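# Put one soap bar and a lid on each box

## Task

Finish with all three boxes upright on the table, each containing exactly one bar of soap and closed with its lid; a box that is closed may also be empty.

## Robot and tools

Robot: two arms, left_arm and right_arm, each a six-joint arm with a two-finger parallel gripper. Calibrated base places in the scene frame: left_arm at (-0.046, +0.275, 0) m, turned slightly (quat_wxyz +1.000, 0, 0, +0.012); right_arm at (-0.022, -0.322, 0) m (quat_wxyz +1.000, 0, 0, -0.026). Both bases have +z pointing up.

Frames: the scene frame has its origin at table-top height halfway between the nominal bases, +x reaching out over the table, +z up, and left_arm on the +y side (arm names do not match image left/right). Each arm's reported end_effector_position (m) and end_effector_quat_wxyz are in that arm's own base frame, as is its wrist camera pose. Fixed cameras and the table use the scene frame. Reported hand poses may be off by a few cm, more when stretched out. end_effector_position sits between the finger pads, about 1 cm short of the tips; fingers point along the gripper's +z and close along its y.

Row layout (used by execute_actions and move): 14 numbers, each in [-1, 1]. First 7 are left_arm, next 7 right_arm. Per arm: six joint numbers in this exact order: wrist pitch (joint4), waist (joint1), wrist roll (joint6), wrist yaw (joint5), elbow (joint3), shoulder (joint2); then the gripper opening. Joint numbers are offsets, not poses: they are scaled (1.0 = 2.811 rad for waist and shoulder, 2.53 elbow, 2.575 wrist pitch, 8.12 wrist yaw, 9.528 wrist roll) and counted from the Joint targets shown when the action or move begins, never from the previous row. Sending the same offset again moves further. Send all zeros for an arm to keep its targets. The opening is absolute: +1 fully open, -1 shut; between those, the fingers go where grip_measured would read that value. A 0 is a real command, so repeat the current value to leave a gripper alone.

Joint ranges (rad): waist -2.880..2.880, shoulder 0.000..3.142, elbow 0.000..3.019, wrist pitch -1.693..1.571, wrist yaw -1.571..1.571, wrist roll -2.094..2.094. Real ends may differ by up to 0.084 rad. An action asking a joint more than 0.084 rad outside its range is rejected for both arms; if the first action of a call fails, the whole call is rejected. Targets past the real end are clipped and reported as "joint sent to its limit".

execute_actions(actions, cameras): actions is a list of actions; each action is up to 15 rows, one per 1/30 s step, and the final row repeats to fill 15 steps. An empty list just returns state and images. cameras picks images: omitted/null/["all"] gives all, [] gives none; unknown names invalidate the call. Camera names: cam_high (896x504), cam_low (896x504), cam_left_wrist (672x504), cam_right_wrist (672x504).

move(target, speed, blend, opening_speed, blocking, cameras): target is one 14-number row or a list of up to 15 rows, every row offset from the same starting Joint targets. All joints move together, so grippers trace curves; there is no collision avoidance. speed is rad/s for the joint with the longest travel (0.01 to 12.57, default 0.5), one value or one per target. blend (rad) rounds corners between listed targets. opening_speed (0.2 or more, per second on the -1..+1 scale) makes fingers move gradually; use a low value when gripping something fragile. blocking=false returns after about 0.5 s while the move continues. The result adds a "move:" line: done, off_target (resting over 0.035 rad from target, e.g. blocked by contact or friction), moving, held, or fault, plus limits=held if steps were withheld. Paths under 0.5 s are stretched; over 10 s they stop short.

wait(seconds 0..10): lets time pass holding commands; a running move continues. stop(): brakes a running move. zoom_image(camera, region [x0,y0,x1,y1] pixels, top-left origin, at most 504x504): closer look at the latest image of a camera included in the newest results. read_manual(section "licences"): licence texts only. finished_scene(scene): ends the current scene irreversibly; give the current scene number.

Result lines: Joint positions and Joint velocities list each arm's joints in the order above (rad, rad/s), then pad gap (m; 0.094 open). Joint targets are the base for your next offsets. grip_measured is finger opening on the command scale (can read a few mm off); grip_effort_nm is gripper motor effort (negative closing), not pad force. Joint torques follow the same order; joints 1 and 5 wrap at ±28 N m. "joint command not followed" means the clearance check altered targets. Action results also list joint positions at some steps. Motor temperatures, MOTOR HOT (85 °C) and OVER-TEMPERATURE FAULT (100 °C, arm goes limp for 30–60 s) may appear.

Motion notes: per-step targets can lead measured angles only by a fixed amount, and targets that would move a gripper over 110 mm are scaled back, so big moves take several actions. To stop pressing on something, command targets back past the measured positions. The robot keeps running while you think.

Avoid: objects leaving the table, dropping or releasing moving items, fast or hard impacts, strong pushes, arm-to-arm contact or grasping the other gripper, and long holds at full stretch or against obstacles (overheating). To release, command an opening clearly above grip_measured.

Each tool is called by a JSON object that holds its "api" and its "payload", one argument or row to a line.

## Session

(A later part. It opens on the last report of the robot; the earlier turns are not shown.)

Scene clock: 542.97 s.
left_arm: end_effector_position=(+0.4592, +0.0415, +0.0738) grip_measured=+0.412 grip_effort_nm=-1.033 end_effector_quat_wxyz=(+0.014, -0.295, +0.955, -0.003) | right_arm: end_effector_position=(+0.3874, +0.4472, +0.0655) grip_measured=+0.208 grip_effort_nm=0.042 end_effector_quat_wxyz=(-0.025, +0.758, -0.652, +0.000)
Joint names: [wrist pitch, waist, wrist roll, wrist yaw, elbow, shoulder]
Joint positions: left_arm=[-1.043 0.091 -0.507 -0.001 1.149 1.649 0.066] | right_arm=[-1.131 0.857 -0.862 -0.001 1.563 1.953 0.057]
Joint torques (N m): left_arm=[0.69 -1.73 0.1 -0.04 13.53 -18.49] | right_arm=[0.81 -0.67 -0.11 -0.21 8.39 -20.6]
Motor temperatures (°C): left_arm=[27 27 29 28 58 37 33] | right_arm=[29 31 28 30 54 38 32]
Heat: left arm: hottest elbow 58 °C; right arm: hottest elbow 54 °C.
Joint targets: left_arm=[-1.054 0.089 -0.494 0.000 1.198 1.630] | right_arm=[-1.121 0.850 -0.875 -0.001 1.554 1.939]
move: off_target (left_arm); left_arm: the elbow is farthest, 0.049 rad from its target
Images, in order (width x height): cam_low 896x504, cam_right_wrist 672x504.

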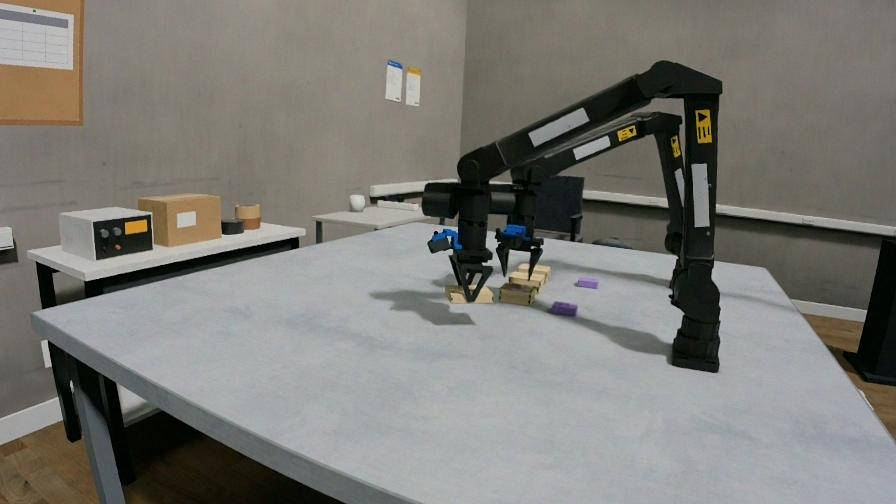

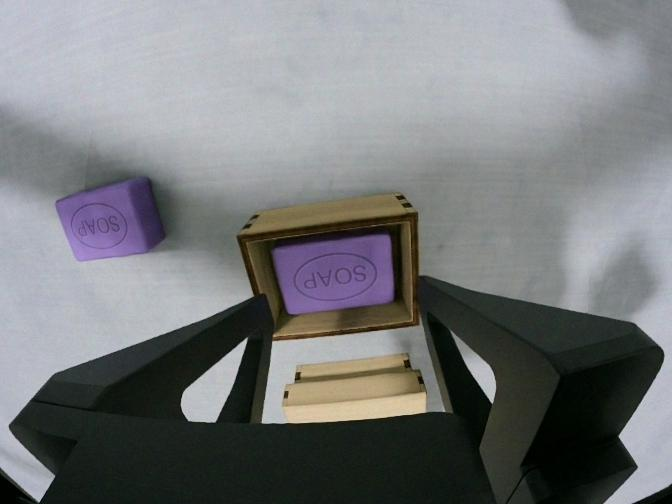

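{"api": "move", "payload": {
  "target": [
    [0,0,0,0,0,0,0.25,0,0,0,0,0,-0.1028,0.21],
    [0,0,0,0,0,0,0.25,0.0128,-0.3027,-0.0152,0,-0.2743,-0.2327,0.21],
    [0,-0.1874,0,0,0,0,0.25,0.0128,-0.3027,-0.0152,0,-0.2743,-0.2327,0.21]
  ],
  "speed": [0.4,0.6,0.3],
  "cameras": ["cam_high","cam_low","cam_left_wrist"]
}}

{"api": "zoom_image", "payload": {
  "camera": "cam_low",
  "region": [485, 255, 555, 315]
}}

{"api": "zoom_image", "payload": {
  "camera": "cam_left_wrist",
  "region": [225, 150, 475, 250]
}}

Scene clock: 575.37 s.
left_arm: end_effector_position=(+0.4180, -0.1945, +0.0738) grip_measured=+0.412 grip_effort_nm=-1.043 end_effector_quat_wxyz=(+0.012, -0.036, +0.999, -0.006) | right_arm: end_effector_position=(+0.3443, +0.0007, +0.1099) grip_measured=+0.208 grip_effort_nm=0.046 end_effector_quat_wxyz=(+0.021, -0.484, +0.875, -0.011)
Joint names: [wrist pitch, waist, wrist roll, wrist yaw, elbow, shoulder]
Joint positions: left_arm=[-1.043 -0.435 -0.507 -0.001 1.149 1.649 0.066] | right_arm=[-1.098 0.003 -1.007 -0.001 0.871 1.298 0.057]
Joint torques (N m): left_arm=[0.69 -1.79 0.11 -0.04 13.53 -18.49] | right_arm=[0.8 -0.21 -0.11 -0.23 8.08 -9.64]
Motor temperatures (°C): left_arm=[27 27 29 28 58 37 33] | right_arm=[29 31 28 30 54 39 31]
Heat: left arm: hottest elbow 58 °C; right arm: hottest elbow 54 °C.
Joint targets: left_arm=[-1.054 -0.438 -0.494 0.000 1.198 1.630] | right_arm=[-1.088 -0.001 -1.020 -0.001 0.860 1.284]
move: off_target (left_arm); left_arm: the elbow is farthest, 0.049 rad from its target
Images, in order (width x height): cam_high 896x504, cam_low 896x504, cam_left_wrist 672x504.

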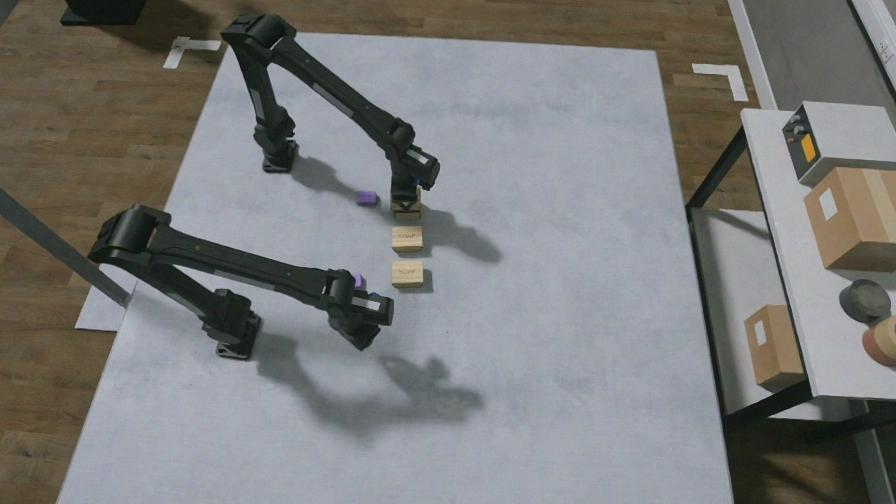

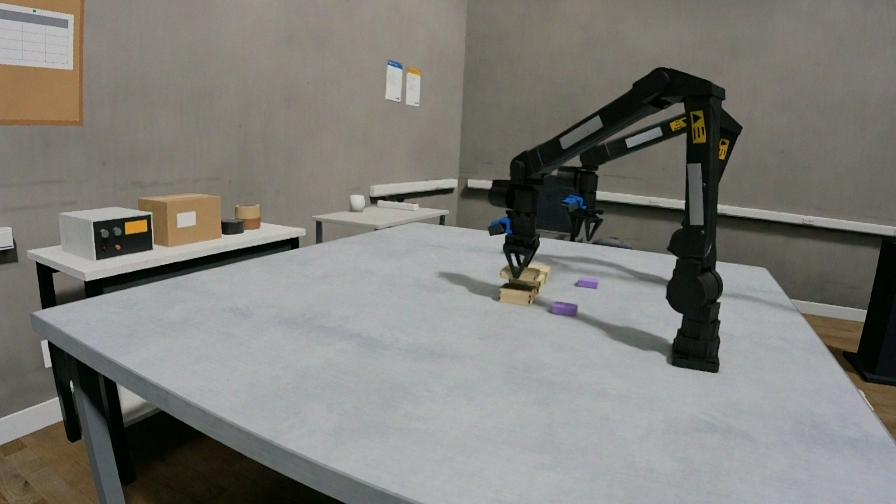

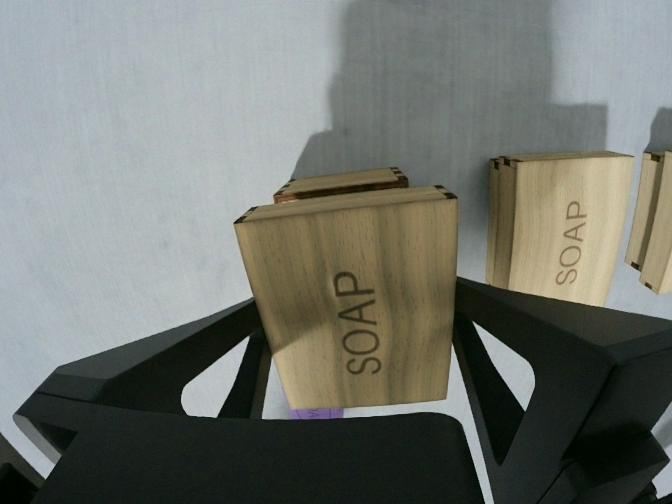

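Scaled by 7.200 from the camera's 896x504 image, which has a finer 1280x720 frame.

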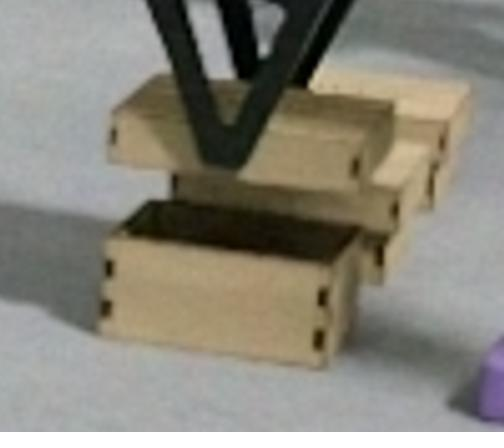

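Scaled by 2.016 from the camera's 672x504 image, which has a finer 960x720 frame.

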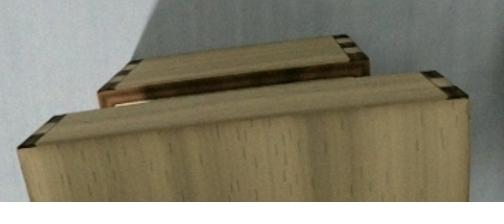

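{"api": "move", "payload": {
  "target": [0.0303,0.0078,0,0,-0.0334,0.0251,0.25,0,0,0,0,0,0,0.2],
  "speed": 0.1,
  "cameras": ["cam_low","cam_left_wrist"]
}}

{"api": "zoom_image", "payload": {
  "camera": "cam_low",
  "region": [485, 265, 540, 315]
}}

{"api": "zoom_image", "payload": {
  "camera": "cam_left_wrist",
  "region": [225, 150, 475, 250]
}}

Scene clock: 598.63 s.
left_arm: end_effector_position=(+0.4185, -0.1909, +0.0512) grip_measured=+0.412 grip_effort_nm=-1.038 end_effector_quat_wxyz=(+0.010, -0.040, +0.999, -0.005) | right_arm: end_effector_position=(+0.3443, +0.0007, +0.1099) grip_measured=+0.202 grip_effort_nm=-0.139 end_effector_quat_wxyz=(+0.021, -0.484, +0.875, -0.011)
Joint names: [wrist pitch, waist, wrist roll, wrist yaw, elbow, shoulder]
Joint positions: left_arm=[-0.989 -0.427 -0.507 -0.001 1.121 1.68 0.066] | right_arm=[-1.098 0.003 -1.007 -0.001 0.871 1.298 0.056]
Joint torques (N m): left_arm=[1.66 -0.79 0.1 -0.04 8.03 -14.68] | right_arm=[0.8 -0.32 -0.11 -0.23 8.09 -9.64]
Motor temperatures (°C): left_arm=[27 27 29 28 58 37 34] | right_arm=[29 31 28 30 55 37 31]
Heat: left arm: hottest elbow 58 °C; right arm: hottest elbow 55 °C.
Joint targets: left_arm=[-0.976 -0.416 -0.494 0.000 1.113 1.701] | right_arm=[-1.088 -0.001 -1.020 -0.001 0.860 1.284]
move: done
Images, in order (width x height): cam_low 896x504, cam_left_wrist 672x504.

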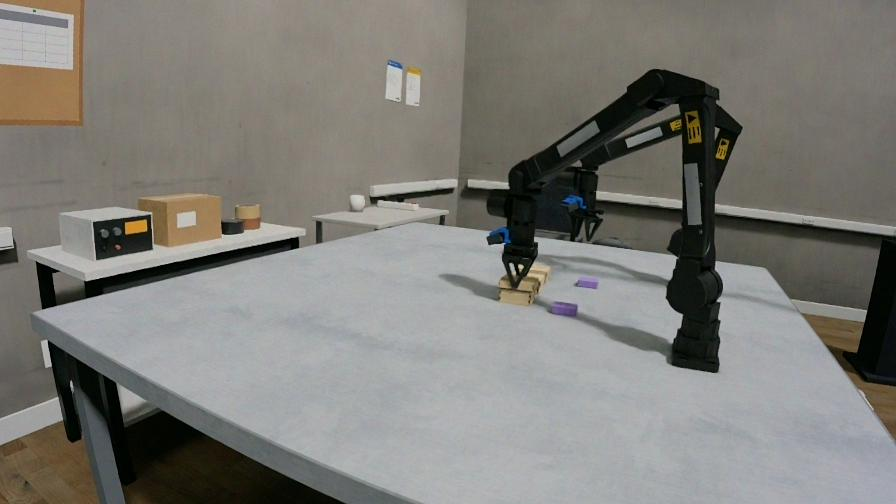

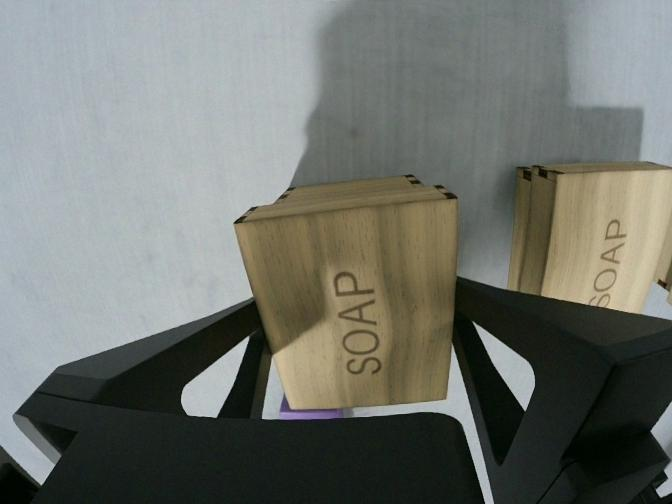

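Scaled by 9.164 from the camera's 896x504 image, which has a finer 1280x720 frame.

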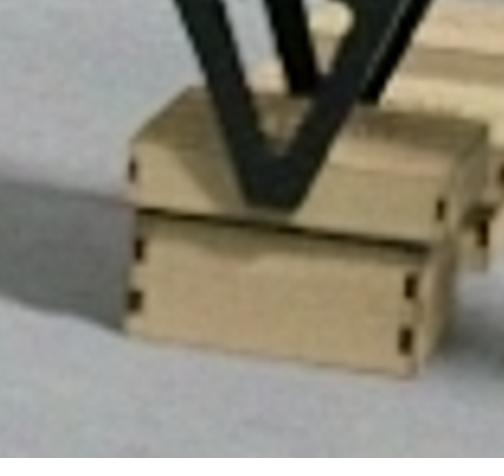

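Scaled by 2.016 from the camera's 672x504 image, which has a finer 960x720 frame.

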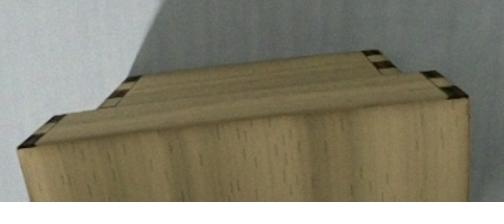

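{"api": "move", "payload": {
  "target": [0.006,0,0,0,0,0,0.25,0,0,0,0,0,0,0.2],
  "speed": 0.05,
  "cameras": ["cam_low","cam_left_wrist"]
}}

{"api": "zoom_image", "payload": {
  "camera": "cam_low",
  "region": [485, 265, 540, 315]
}}

{"api": "zoom_image", "payload": {
  "camera": "cam_left_wrist",
  "region": [225, 150, 475, 250]
}}

Scene clock: 620.73 s.
left_arm: end_effector_position=(+0.4219, -0.1924, +0.0513) grip_measured=+0.412 grip_effort_nm=-1.038 end_effector_quat_wxyz=(+0.017, -0.040, +0.999, -0.008) | right_arm: end_effector_position=(+0.3443, +0.0007, +0.1099) grip_measured=+0.202 grip_effort_nm=-0.144 end_effector_quat_wxyz=(+0.021, -0.484, +0.875, -0.011)
Joint names: [wrist pitch, waist, wrist roll, wrist yaw, elbow, shoulder]
Joint positions: left_arm=[-0.974 -0.427 -0.507 -0.001 1.121 1.68 0.066] | right_arm=[-1.098 0.003 -1.007 -0.001 0.871 1.298 0.056]
Joint torques (N m): left_arm=[1.87 -0.79 0.1 -0.04 8.06 -15.03] | right_arm=[0.8 -0.26 -0.11 -0.23 8.09 -9.7]
Motor temperatures (°C): left_arm=[27 27 29 28 55 38 34] | right_arm=[29 31 28 30 55 35 31]
Heat: left arm: hottest elbow 55 °C; right arm: hottest elbow 55 °C.
Joint targets: left_arm=[-0.961 -0.416 -0.494 0.000 1.113 1.701] | right_arm=[-1.088 -0.001 -1.020 -0.001 0.860 1.284]
move: done
Images, in order (width x height): cam_low 896x504, cam_left_wrist 672x504.

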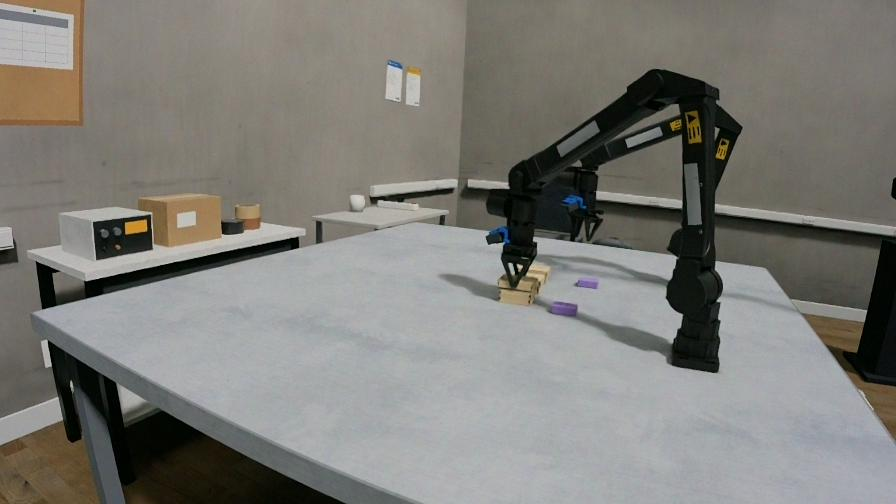

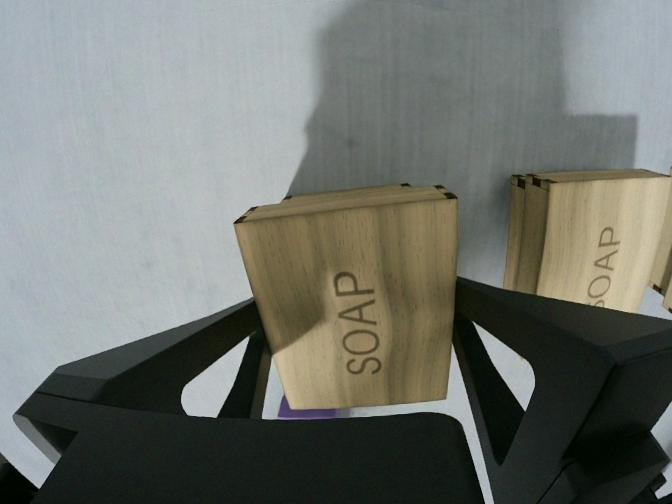

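Scaled by 9.164 from the camera's 896x504 image, which has a finer 1280x720 frame.

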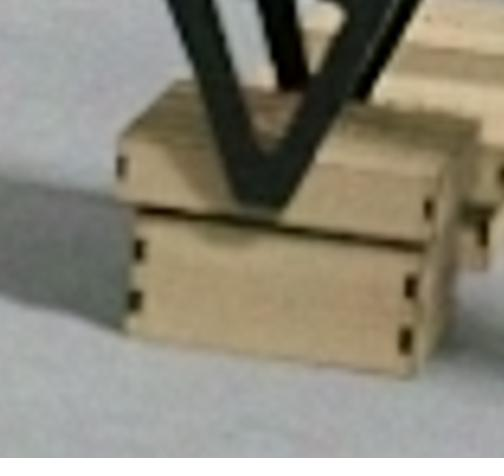

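Scaled by 2.016 from the camera's 672x504 image, which has a finer 960x720 frame.

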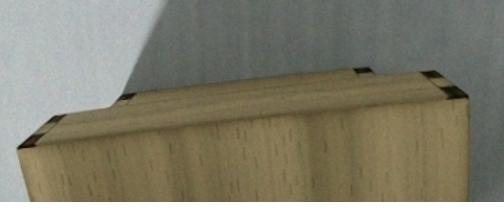

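{"api": "move", "payload": {
  "target": [0.0019,0,0,0,0,0.0036,0.25,0,0,0,0,0,0,0.2],
  "speed": 0.05,
  "cameras": ["cam_low","cam_left_wrist"]
}}

{"api": "zoom_image", "payload": {
  "camera": "cam_low",
  "region": [485, 265, 540, 315]
}}

{"api": "zoom_image", "payload": {
  "camera": "cam_left_wrist",
  "region": [225, 150, 475, 250]
}}

Scene clock: 632.13 s.
left_arm: end_effector_position=(+0.4227, -0.1928, +0.0493) grip_measured=+0.412 grip_effort_nm=-1.043 end_effector_quat_wxyz=(+0.017, -0.040, +0.999, -0.008) | right_arm: end_effector_position=(+0.3443, +0.0007, +0.1099) grip_measured=+0.202 grip_effort_nm=-0.149 end_effector_quat_wxyz=(+0.021, -0.484, +0.875, -0.011)
Joint names: [wrist pitch, waist, wrist roll, wrist yaw, elbow, shoulder]
Joint positions: left_arm=[-0.969 -0.427 -0.507 -0.001 1.121 1.684 0.066] | right_arm=[-1.098 0.003 -1.007 -0.001 0.871 1.298 0.056]
Joint torques (N m): left_arm=[1.73 -0.73 0.1 -0.04 8.05 -14.51] | right_arm=[0.81 -0.26 -0.11 -0.23 8.08 -9.7]
Motor temperatures (°C): left_arm=[27 27 29 28 54 38 34] | right_arm=[29 31 28 30 55 35 31]
Heat: left arm: hottest elbow 54 °C; right arm: hottest elbow 55 °C.
Joint targets: left_arm=[-0.956 -0.416 -0.494 0.000 1.113 1.711] | right_arm=[-1.088 -0.001 -1.020 -0.001 0.860 1.284]
move: done
Images, in order (width x height): cam_low 896x504, cam_left_wrist 672x504.

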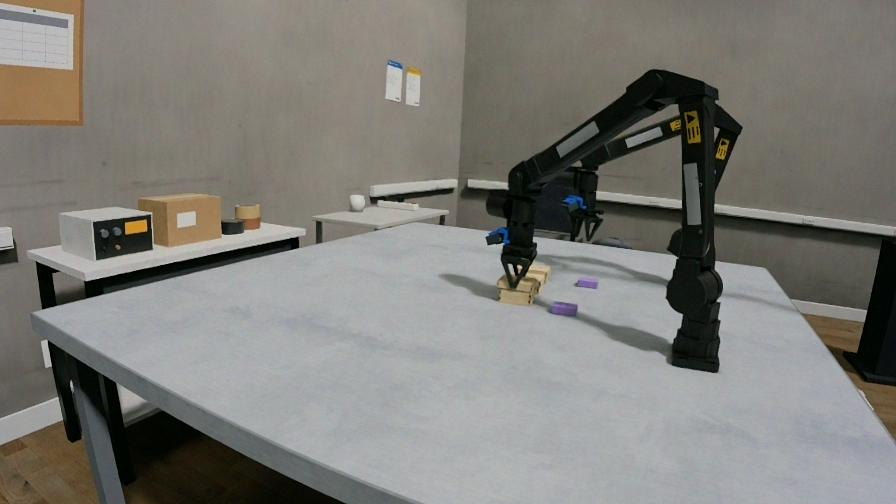

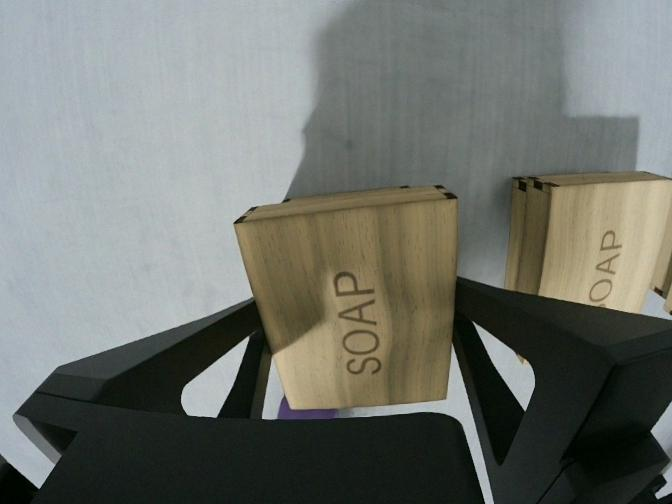

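Scaled by 9.164 from the camera's 896x504 image, which has a finer 1280x720 frame.

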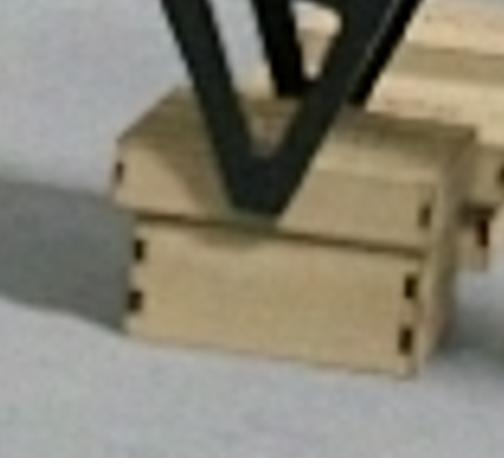

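Scaled by 2.016 from the camera's 672x504 image, which has a finer 960x720 frame.

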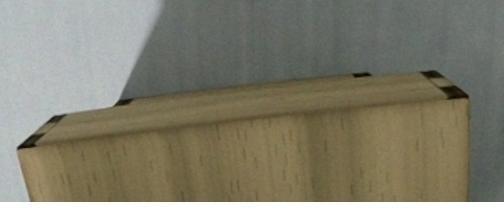

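{"api": "move", "payload": {
  "target": [-0.0120,0,0,0,0,0,0.25,0,0,0,0,0,0,0.2],
  "speed": 0.05,
  "cameras": ["cam_low","cam_left_wrist"]
}}

{"api": "zoom_image", "payload": {
  "camera": "cam_low",
  "region": [485, 265, 540, 315]
}}

{"api": "zoom_image", "payload": {
  "camera": "cam_left_wrist",
  "region": [225, 150, 475, 250]
}}

Scene clock: 651.83 s.
left_arm: end_effector_position=(+0.4213, -0.1921, +0.0493) grip_measured=+0.412 grip_effort_nm=-1.038 end_effector_quat_wxyz=(+0.015, -0.040, +0.999, -0.007) | right_arm: end_effector_position=(+0.3443, +0.0007, +0.1099) grip_measured=+0.202 grip_effort_nm=-0.134 end_effector_quat_wxyz=(+0.021, -0.484, +0.875, -0.011)
Joint names: [wrist pitch, waist, wrist roll, wrist yaw, elbow, shoulder]
Joint positions: left_arm=[-0.975 -0.427 -0.507 -0.001 1.121 1.684 0.066] | right_arm=[-1.098 0.003 -1.007 -0.001 0.871 1.298 0.056]
Joint torques (N m): left_arm=[0.55 -0.73 0.1 -0.04 8.05 -14.62] | right_arm=[0.8 -0.26 -0.11 -0.23 8.09 -9.7]
Motor temperatures (°C): left_arm=[27 27 29 28 52 38 34] | right_arm=[29 31 28 30 55 34 30]
Heat: left arm: hottest elbow 52 °C; right arm: hottest elbow 55 °C.
Joint targets: left_arm=[-0.987 -0.416 -0.494 0.000 1.113 1.711] | right_arm=[-1.088 -0.001 -1.020 -0.001 0.860 1.284]
move: done
Images, in order (width x height): cam_low 896x504, cam_left_wrist 672x504.

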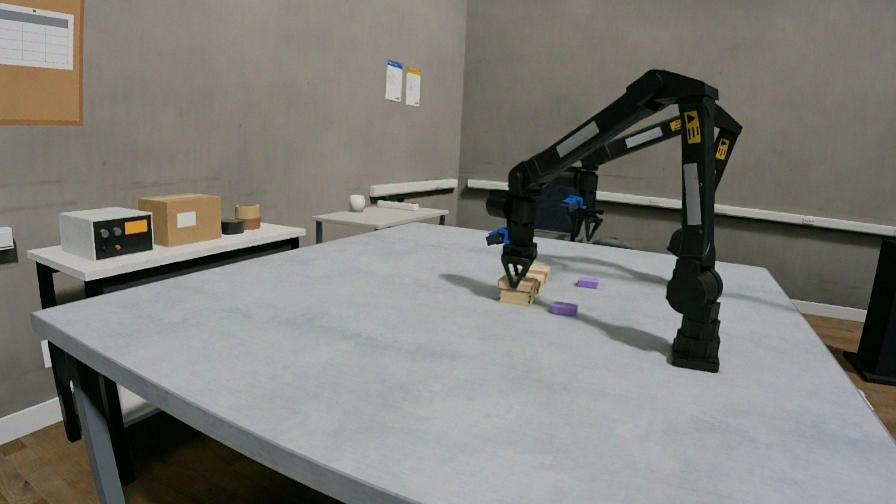

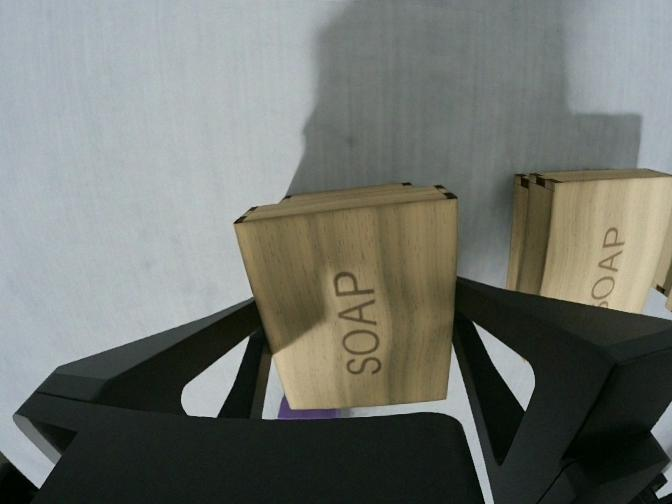

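Scaled by 9.164 from the camera's 896x504 image, which has a finer 1280x720 frame.

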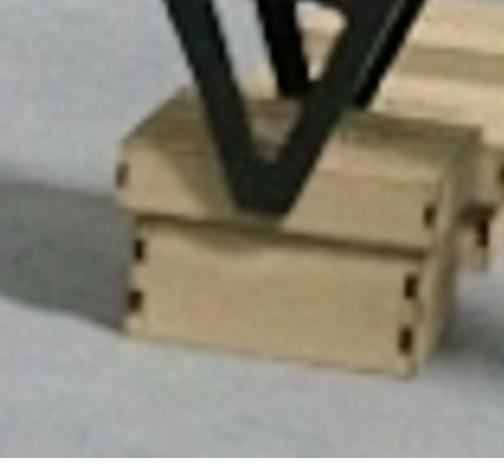

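Scaled by 2.016 from the camera's 672x504 image, which has a finer 960x720 frame.

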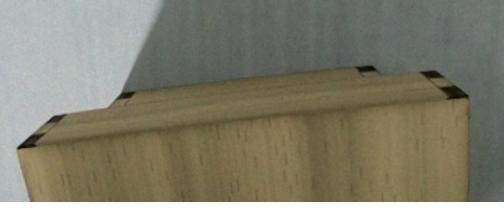

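{"api": "move", "payload": {
  "target": [0,0,0,0,0,0.0025,0.25,0,0,0,0,0,0,0.2],
  "speed": 0.05,
  "cameras": []
}}

{"api": "move", "payload": {
  "target": [0,0,0,0,0,0.0018,0.25,0,0,0,0,0,0,0.2],
  "speed": 0.05,
  "cameras": ["cam_low","cam_left_wrist"]
}}

{"api": "zoom_image", "payload": {
  "camera": "cam_low",
  "region": [485, 265, 540, 315]
}}

{"api": "zoom_image", "payload": {
  "camera": "cam_left_wrist",
  "region": [225, 150, 475, 250]
}}

Scene clock: 662.33 s.
left_arm: end_effector_position=(+0.4210, -0.1920, +0.0486) grip_measured=+0.412 grip_effort_nm=-1.043 end_effector_quat_wxyz=(+0.014, -0.040, +0.999, -0.006) | right_arm: end_effector_position=(+0.3443, +0.0007, +0.1099) grip_measured=+0.202 grip_effort_nm=-0.139 end_effector_quat_wxyz=(+0.021, -0.484, +0.875, -0.011)
Joint names: [wrist pitch, waist, wrist roll, wrist yaw, elbow, shoulder]
Joint positions: left_arm=[-0.976 -0.427 -0.507 -0.001 1.121 1.686 0.066] | right_arm=[-1.098 0.003 -1.007 -0.001 0.871 1.298 0.056]
Joint torques (N m): left_arm=[0.7 -0.73 0.1 -0.04 8.02 -14.15] | right_arm=[0.81 -0.26 -0.11 -0.23 8.09 -9.64]
Motor temperatures (°C): left_arm=[27 27 29 28 51 38 34] | right_arm=[29 31 28 30 55 34 30]
Heat: left arm: hottest elbow 51 °C; right arm: hottest elbow 55 °C.
Joint targets: left_arm=[-0.987 -0.416 -0.494 0.000 1.113 1.718] | right_arm=[-1.088 -0.001 -1.020 -0.001 0.860 1.284]
move: done
No camera images: "cameras" was empty.

Scene clock: 663.03 s.
left_arm: end_effector_position=(+0.4210, -0.1920, +0.0484) grip_measured=+0.412 grip_effort_nm=-1.043 end_effector_quat_wxyz=(+0.013, -0.040, +0.999, -0.006) | right_arm: end_effector_position=(+0.3443, +0.0007, +0.1099) grip_measured=+0.202 grip_effort_nm=-0.144 end_effector_quat_wxyz=(+0.021, -0.484, +0.875, -0.011)
Joint names: [wrist pitch, waist, wrist roll, wrist yaw, elbow, shoulder]
Joint positions: left_arm=[-0.976 -0.427 -0.507 -0.001 1.121 1.686 0.066] | right_arm=[-1.098 0.003 -1.007 -0.001 0.871 1.298 0.056]
Joint torques (N m): left_arm=[0.7 -0.73 0.1 -0.04 8.02 -13.74] | right_arm=[0.8 -0.26 -0.11 -0.23 8.09 -9.64]
Motor temperatures (°C): left_arm=[27 27 29 28 51 38 34] | right_arm=[29 31 28 30 55 34 30]
Heat: left arm: hottest elbow 51 °C; right arm: hottest elbow 55 °C.
Joint targets: left_arm=[-0.987 -0.416 -0.494 0.000 1.113 1.723] | right_arm=[-1.088 -0.001 -1.020 -0.001 0.860 1.284]
move: off_target (left_arm); left_arm: the shoulder is farthest, 0.037 rad from its target
Images, in order (width x height): cam_low 896x504, cam_left_wrist 672x504.

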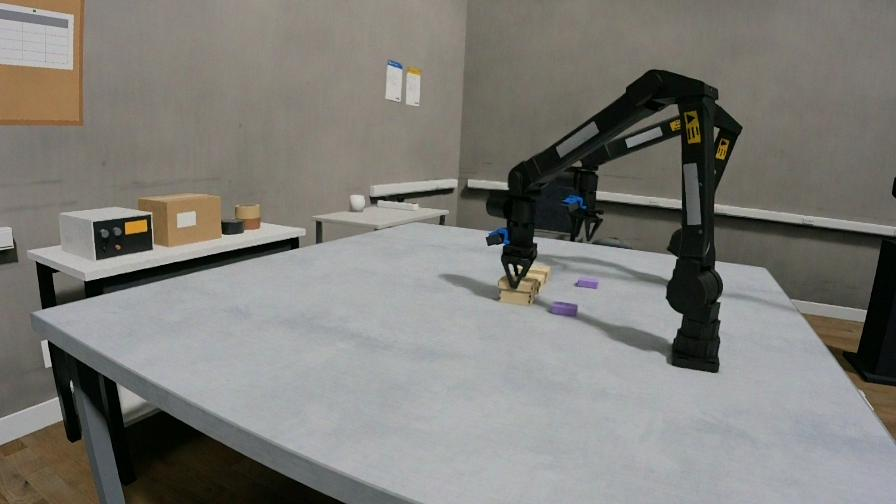

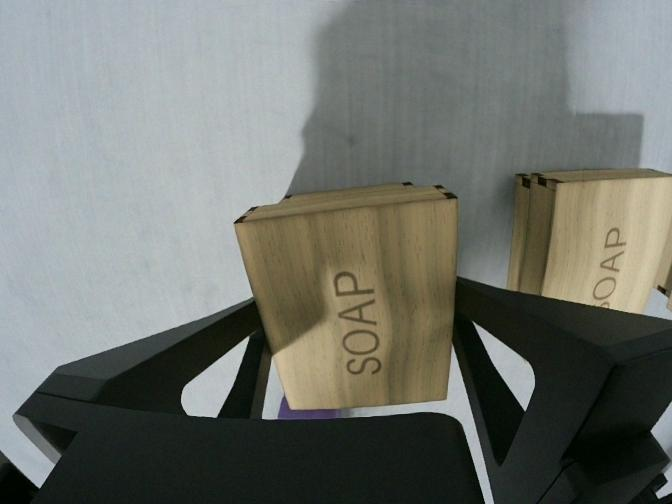

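Scaled by 9.164 from the camera's 896x504 image, which has a finer 1280x720 frame.

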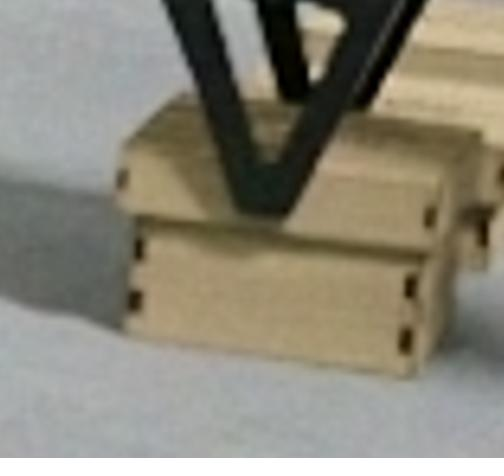

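Scaled by 2.016 from the camera's 672x504 image, which has a finer 960x720 frame.

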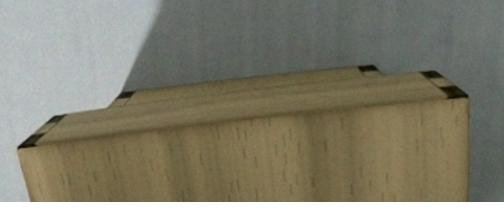

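{"api": "move", "payload": {
  "target": [0,0,0,0,0,0,0.75,0,0,0,0,0,0,0.2],
  "opening_speed": 0.25,
  "cameras": ["cam_low","cam_left_wrist"]
}}

{"api": "zoom_image", "payload": {
  "camera": "cam_low",
  "region": [485, 265, 540, 315]
}}

{"api": "zoom_image", "payload": {
  "camera": "cam_left_wrist",
  "region": [225, 150, 475, 250]
}}

Scene clock: 674.20 s.
left_arm: end_effector_position=(+0.4201, -0.1916, +0.0436) grip_measured=+0.747 grip_effort_nm=0.125 end_effector_quat_wxyz=(+0.008, -0.040, +0.999, -0.004) | right_arm: end_effector_position=(+0.3443, +0.0007, +0.1099) grip_measured=+0.202 grip_effort_nm=-0.139 end_effector_quat_wxyz=(+0.021, -0.484, +0.875, -0.011)
Joint names: [wrist pitch, waist, wrist roll, wrist yaw, elbow, shoulder]
Joint positions: left_arm=[-0.976 -0.427 -0.507 -0.001 1.121 1.697 0.082] | right_arm=[-1.098 0.003 -1.007 -0.001 0.871 1.298 0.056]
Joint torques (N m): left_arm=[0.68 -0.73 0.1 -0.04 7.94 -14.86] | right_arm=[0.8 -0.26 -0.11 -0.23 8.09 -9.64]
Motor temperatures (°C): left_arm=[27 27 29 28 50 37 33] | right_arm=[29 31 28 30 55 34 30]
Heat: left arm: hottest elbow 50 °C; right arm: hottest elbow 55 °C.
Joint targets: left_arm=[-0.987 -0.416 -0.494 0.000 1.113 1.723] | right_arm=[-1.088 -0.001 -1.020 -0.001 0.860 1.284]
move: done
Images, in order (width x height): cam_low 896x504, cam_left_wrist 672x504.

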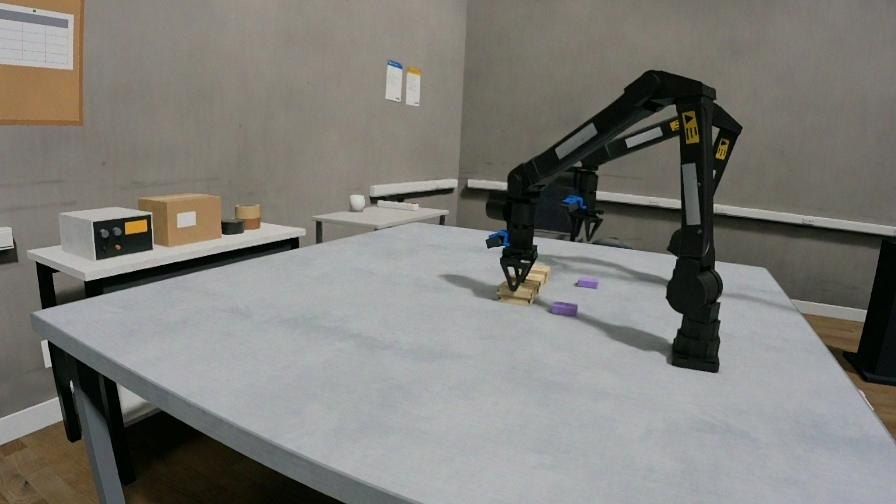

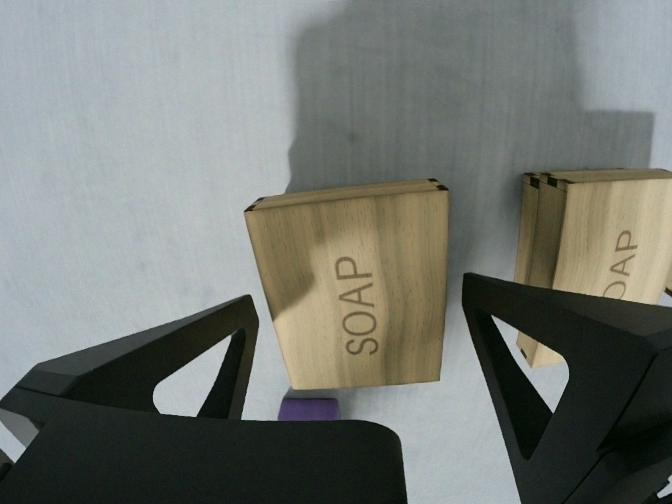

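Scaled by 9.164 from the camera's 896x504 image, which has a finer 1280x720 frame.

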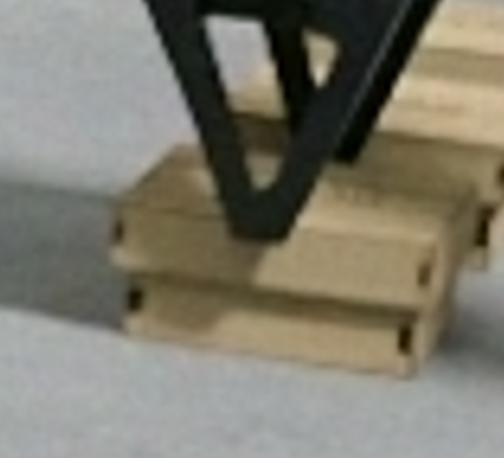

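Scaled by 2.016 from the camera's 672x504 image, which has a finer 960x720 frame.

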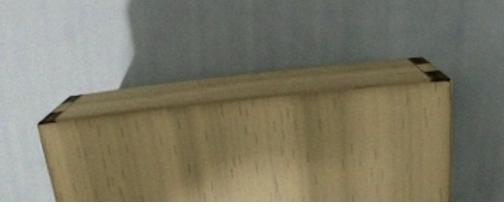

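{"api": "move", "payload": {
  "target": [
    [0,0,0,0,0,-0.0427,0.75,0,0,0,0,0,0,0.2],
    [-0.0474,-0.0694,-0.0207,0,0.1091,-0.015,1,0,0,0,0,0,0,0.2],
    [-0.0474,-0.0694,-0.0207,0,0.1091,0.0313,1,0,0,0,0,0,0,0.2]
  ],
  "speed": [0.15,0.3,0.2],
  "opening_speed": 0.5
}}

{"api": "zoom_image", "payload": {
  "camera": "cam_low",
  "region": [485, 255, 585, 325]
}}

Scene clock: 694.73 s.
left_arm: end_effector_position=(+0.4276, -0.2968, +0.0752) grip_measured=+0.997 grip_effort_nm=0.129 end_effector_quat_wxyz=(+0.011, -0.035, +0.999, -0.008) | right_arm: end_effector_position=(+0.3443, +0.0007, +0.1099) grip_measured=+0.202 grip_effort_nm=-0.134 end_effector_quat_wxyz=(+0.021, -0.484, +0.875, -0.011)
Joint names: [wrist pitch, waist, wrist roll, wrist yaw, elbow, shoulder]
Joint positions: left_arm=[-1.097 -0.606 -0.677 -0.001 1.34 1.787 0.094] | right_arm=[-1.098 0.003 -1.007 -0.001 0.871 1.298 0.056]
Joint torques (N m): left_arm=[0.68 -1.96 -0.22 -0.05 13.81 -17.26] | right_arm=[0.81 -0.26 -0.11 -0.23 8.09 -9.64]
Motor temperatures (°C): left_arm=[27 27 29 28 50 37 32] | right_arm=[29 31 28 30 55 34 30]
Heat: left arm: hottest elbow 50 °C; right arm: hottest elbow 55 °C.
Joint targets: left_arm=[-1.108 -0.611 -0.691 0.000 1.390 1.811] | right_arm=[-1.088 -0.001 -1.020 -0.001 0.860 1.284]
move: off_target (left_arm); target 2's new numbers were sent with left_arm's elbow 0.052 rad from that target; left_arm: the elbow is farthest, 0.049 rad from its target

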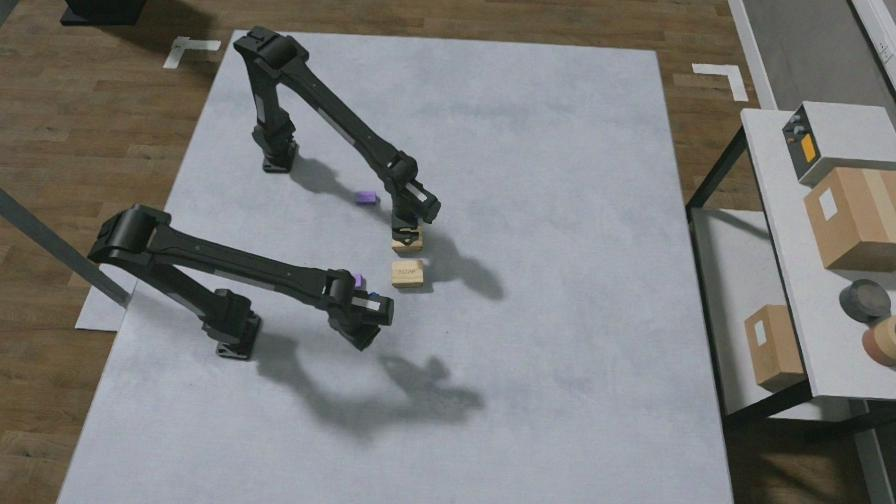

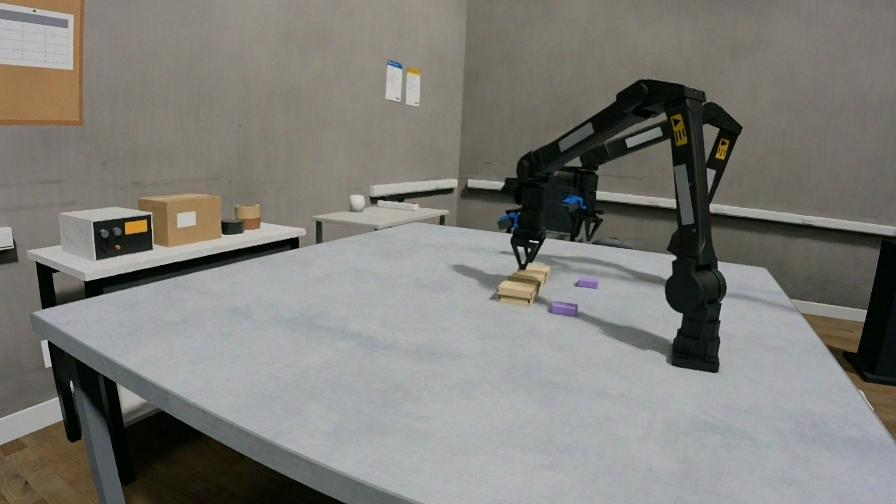

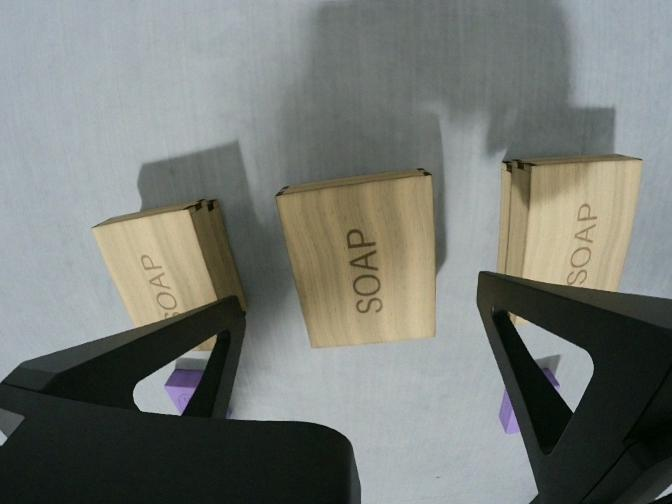

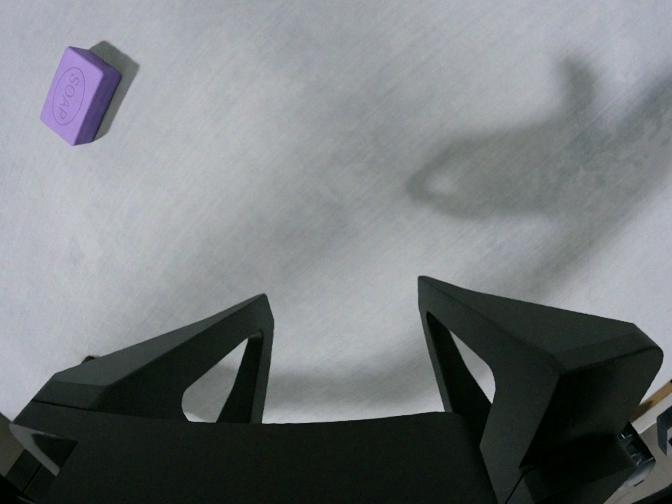

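Scaled by 5.040 from the camera's 896x504 image, which has a finer 1280x720 frame.

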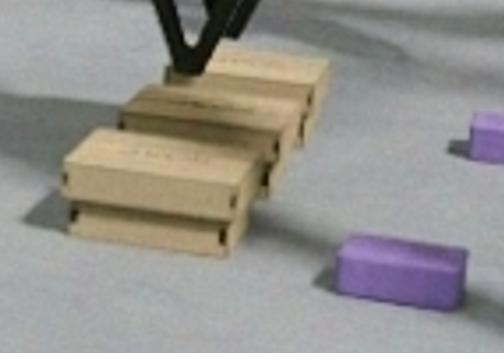

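{"api": "move", "payload": {
  "target": [0.0478,-0.0039,-0.00105,0,-0.0395,0.0213,1,0,0,0,0,0,0,0.2],
  "speed": 0.12,
  "cameras": ["cam_low","cam_left_wrist"]
}}

Scene clock: 718.17 s.
left_arm: end_effector_position=(+0.4277, -0.2997, +0.0325) grip_measured=+0.997 grip_effort_nm=0.125 end_effector_quat_wxyz=(+0.010, -0.038, +0.999, -0.008) | right_arm: end_effector_position=(+0.3443, +0.0007, +0.1099) grip_measured=+0.202 grip_effort_nm=-0.144 end_effector_quat_wxyz=(+0.021, -0.484, +0.875, -0.011)
Joint names: [wrist pitch, waist, wrist roll, wrist yaw, elbow, shoulder]
Joint positions: left_arm=[-0.999 -0.611 -0.686 -0.001 1.298 1.845 0.094] | right_arm=[-1.098 0.003 -1.007 -0.001 0.871 1.298 0.056]
Joint torques (N m): left_arm=[1.58 -2.43 -0.23 -0.05 7.98 -17.61] | right_arm=[0.8 -0.26 -0.11 -0.23 8.09 -9.64]
Heat: left arm: hottest elbow 54 °C; right arm: hottest elbow 54 °C.
Joint targets: left_arm=[-0.986 -0.622 -0.701 0.000 1.289 1.871] | right_arm=[-1.088 -0.001 -1.020 -0.001 0.860 1.284]
move: done
Images, in order (width x height): cam_low 896x504, cam_left_wrist 672x504.

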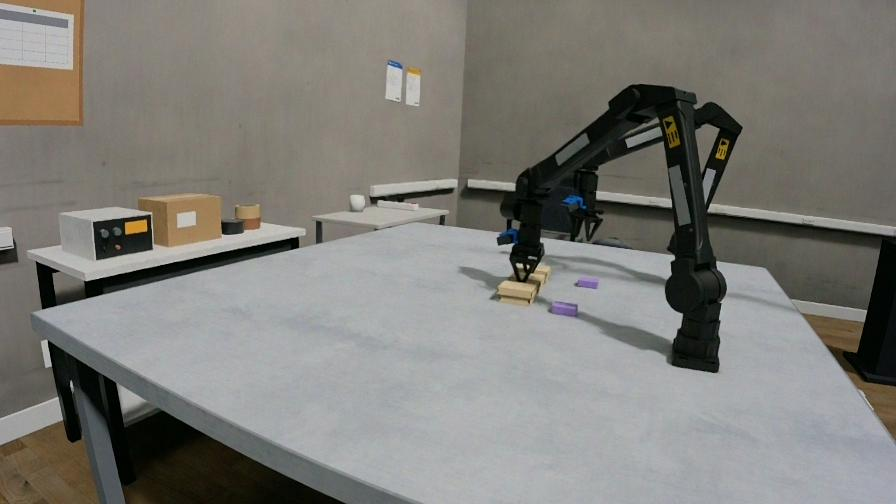

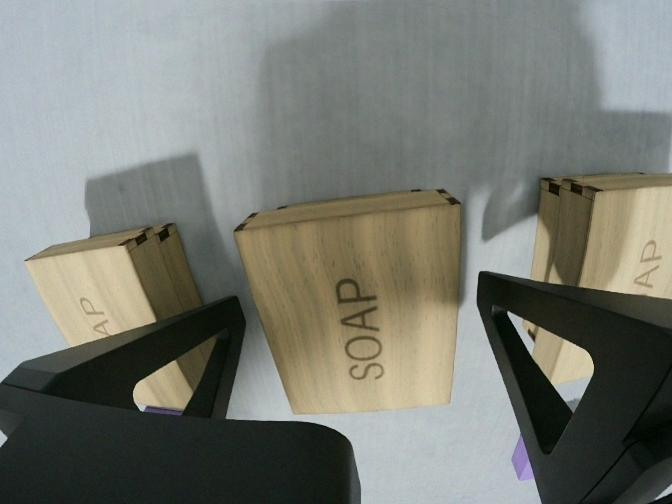

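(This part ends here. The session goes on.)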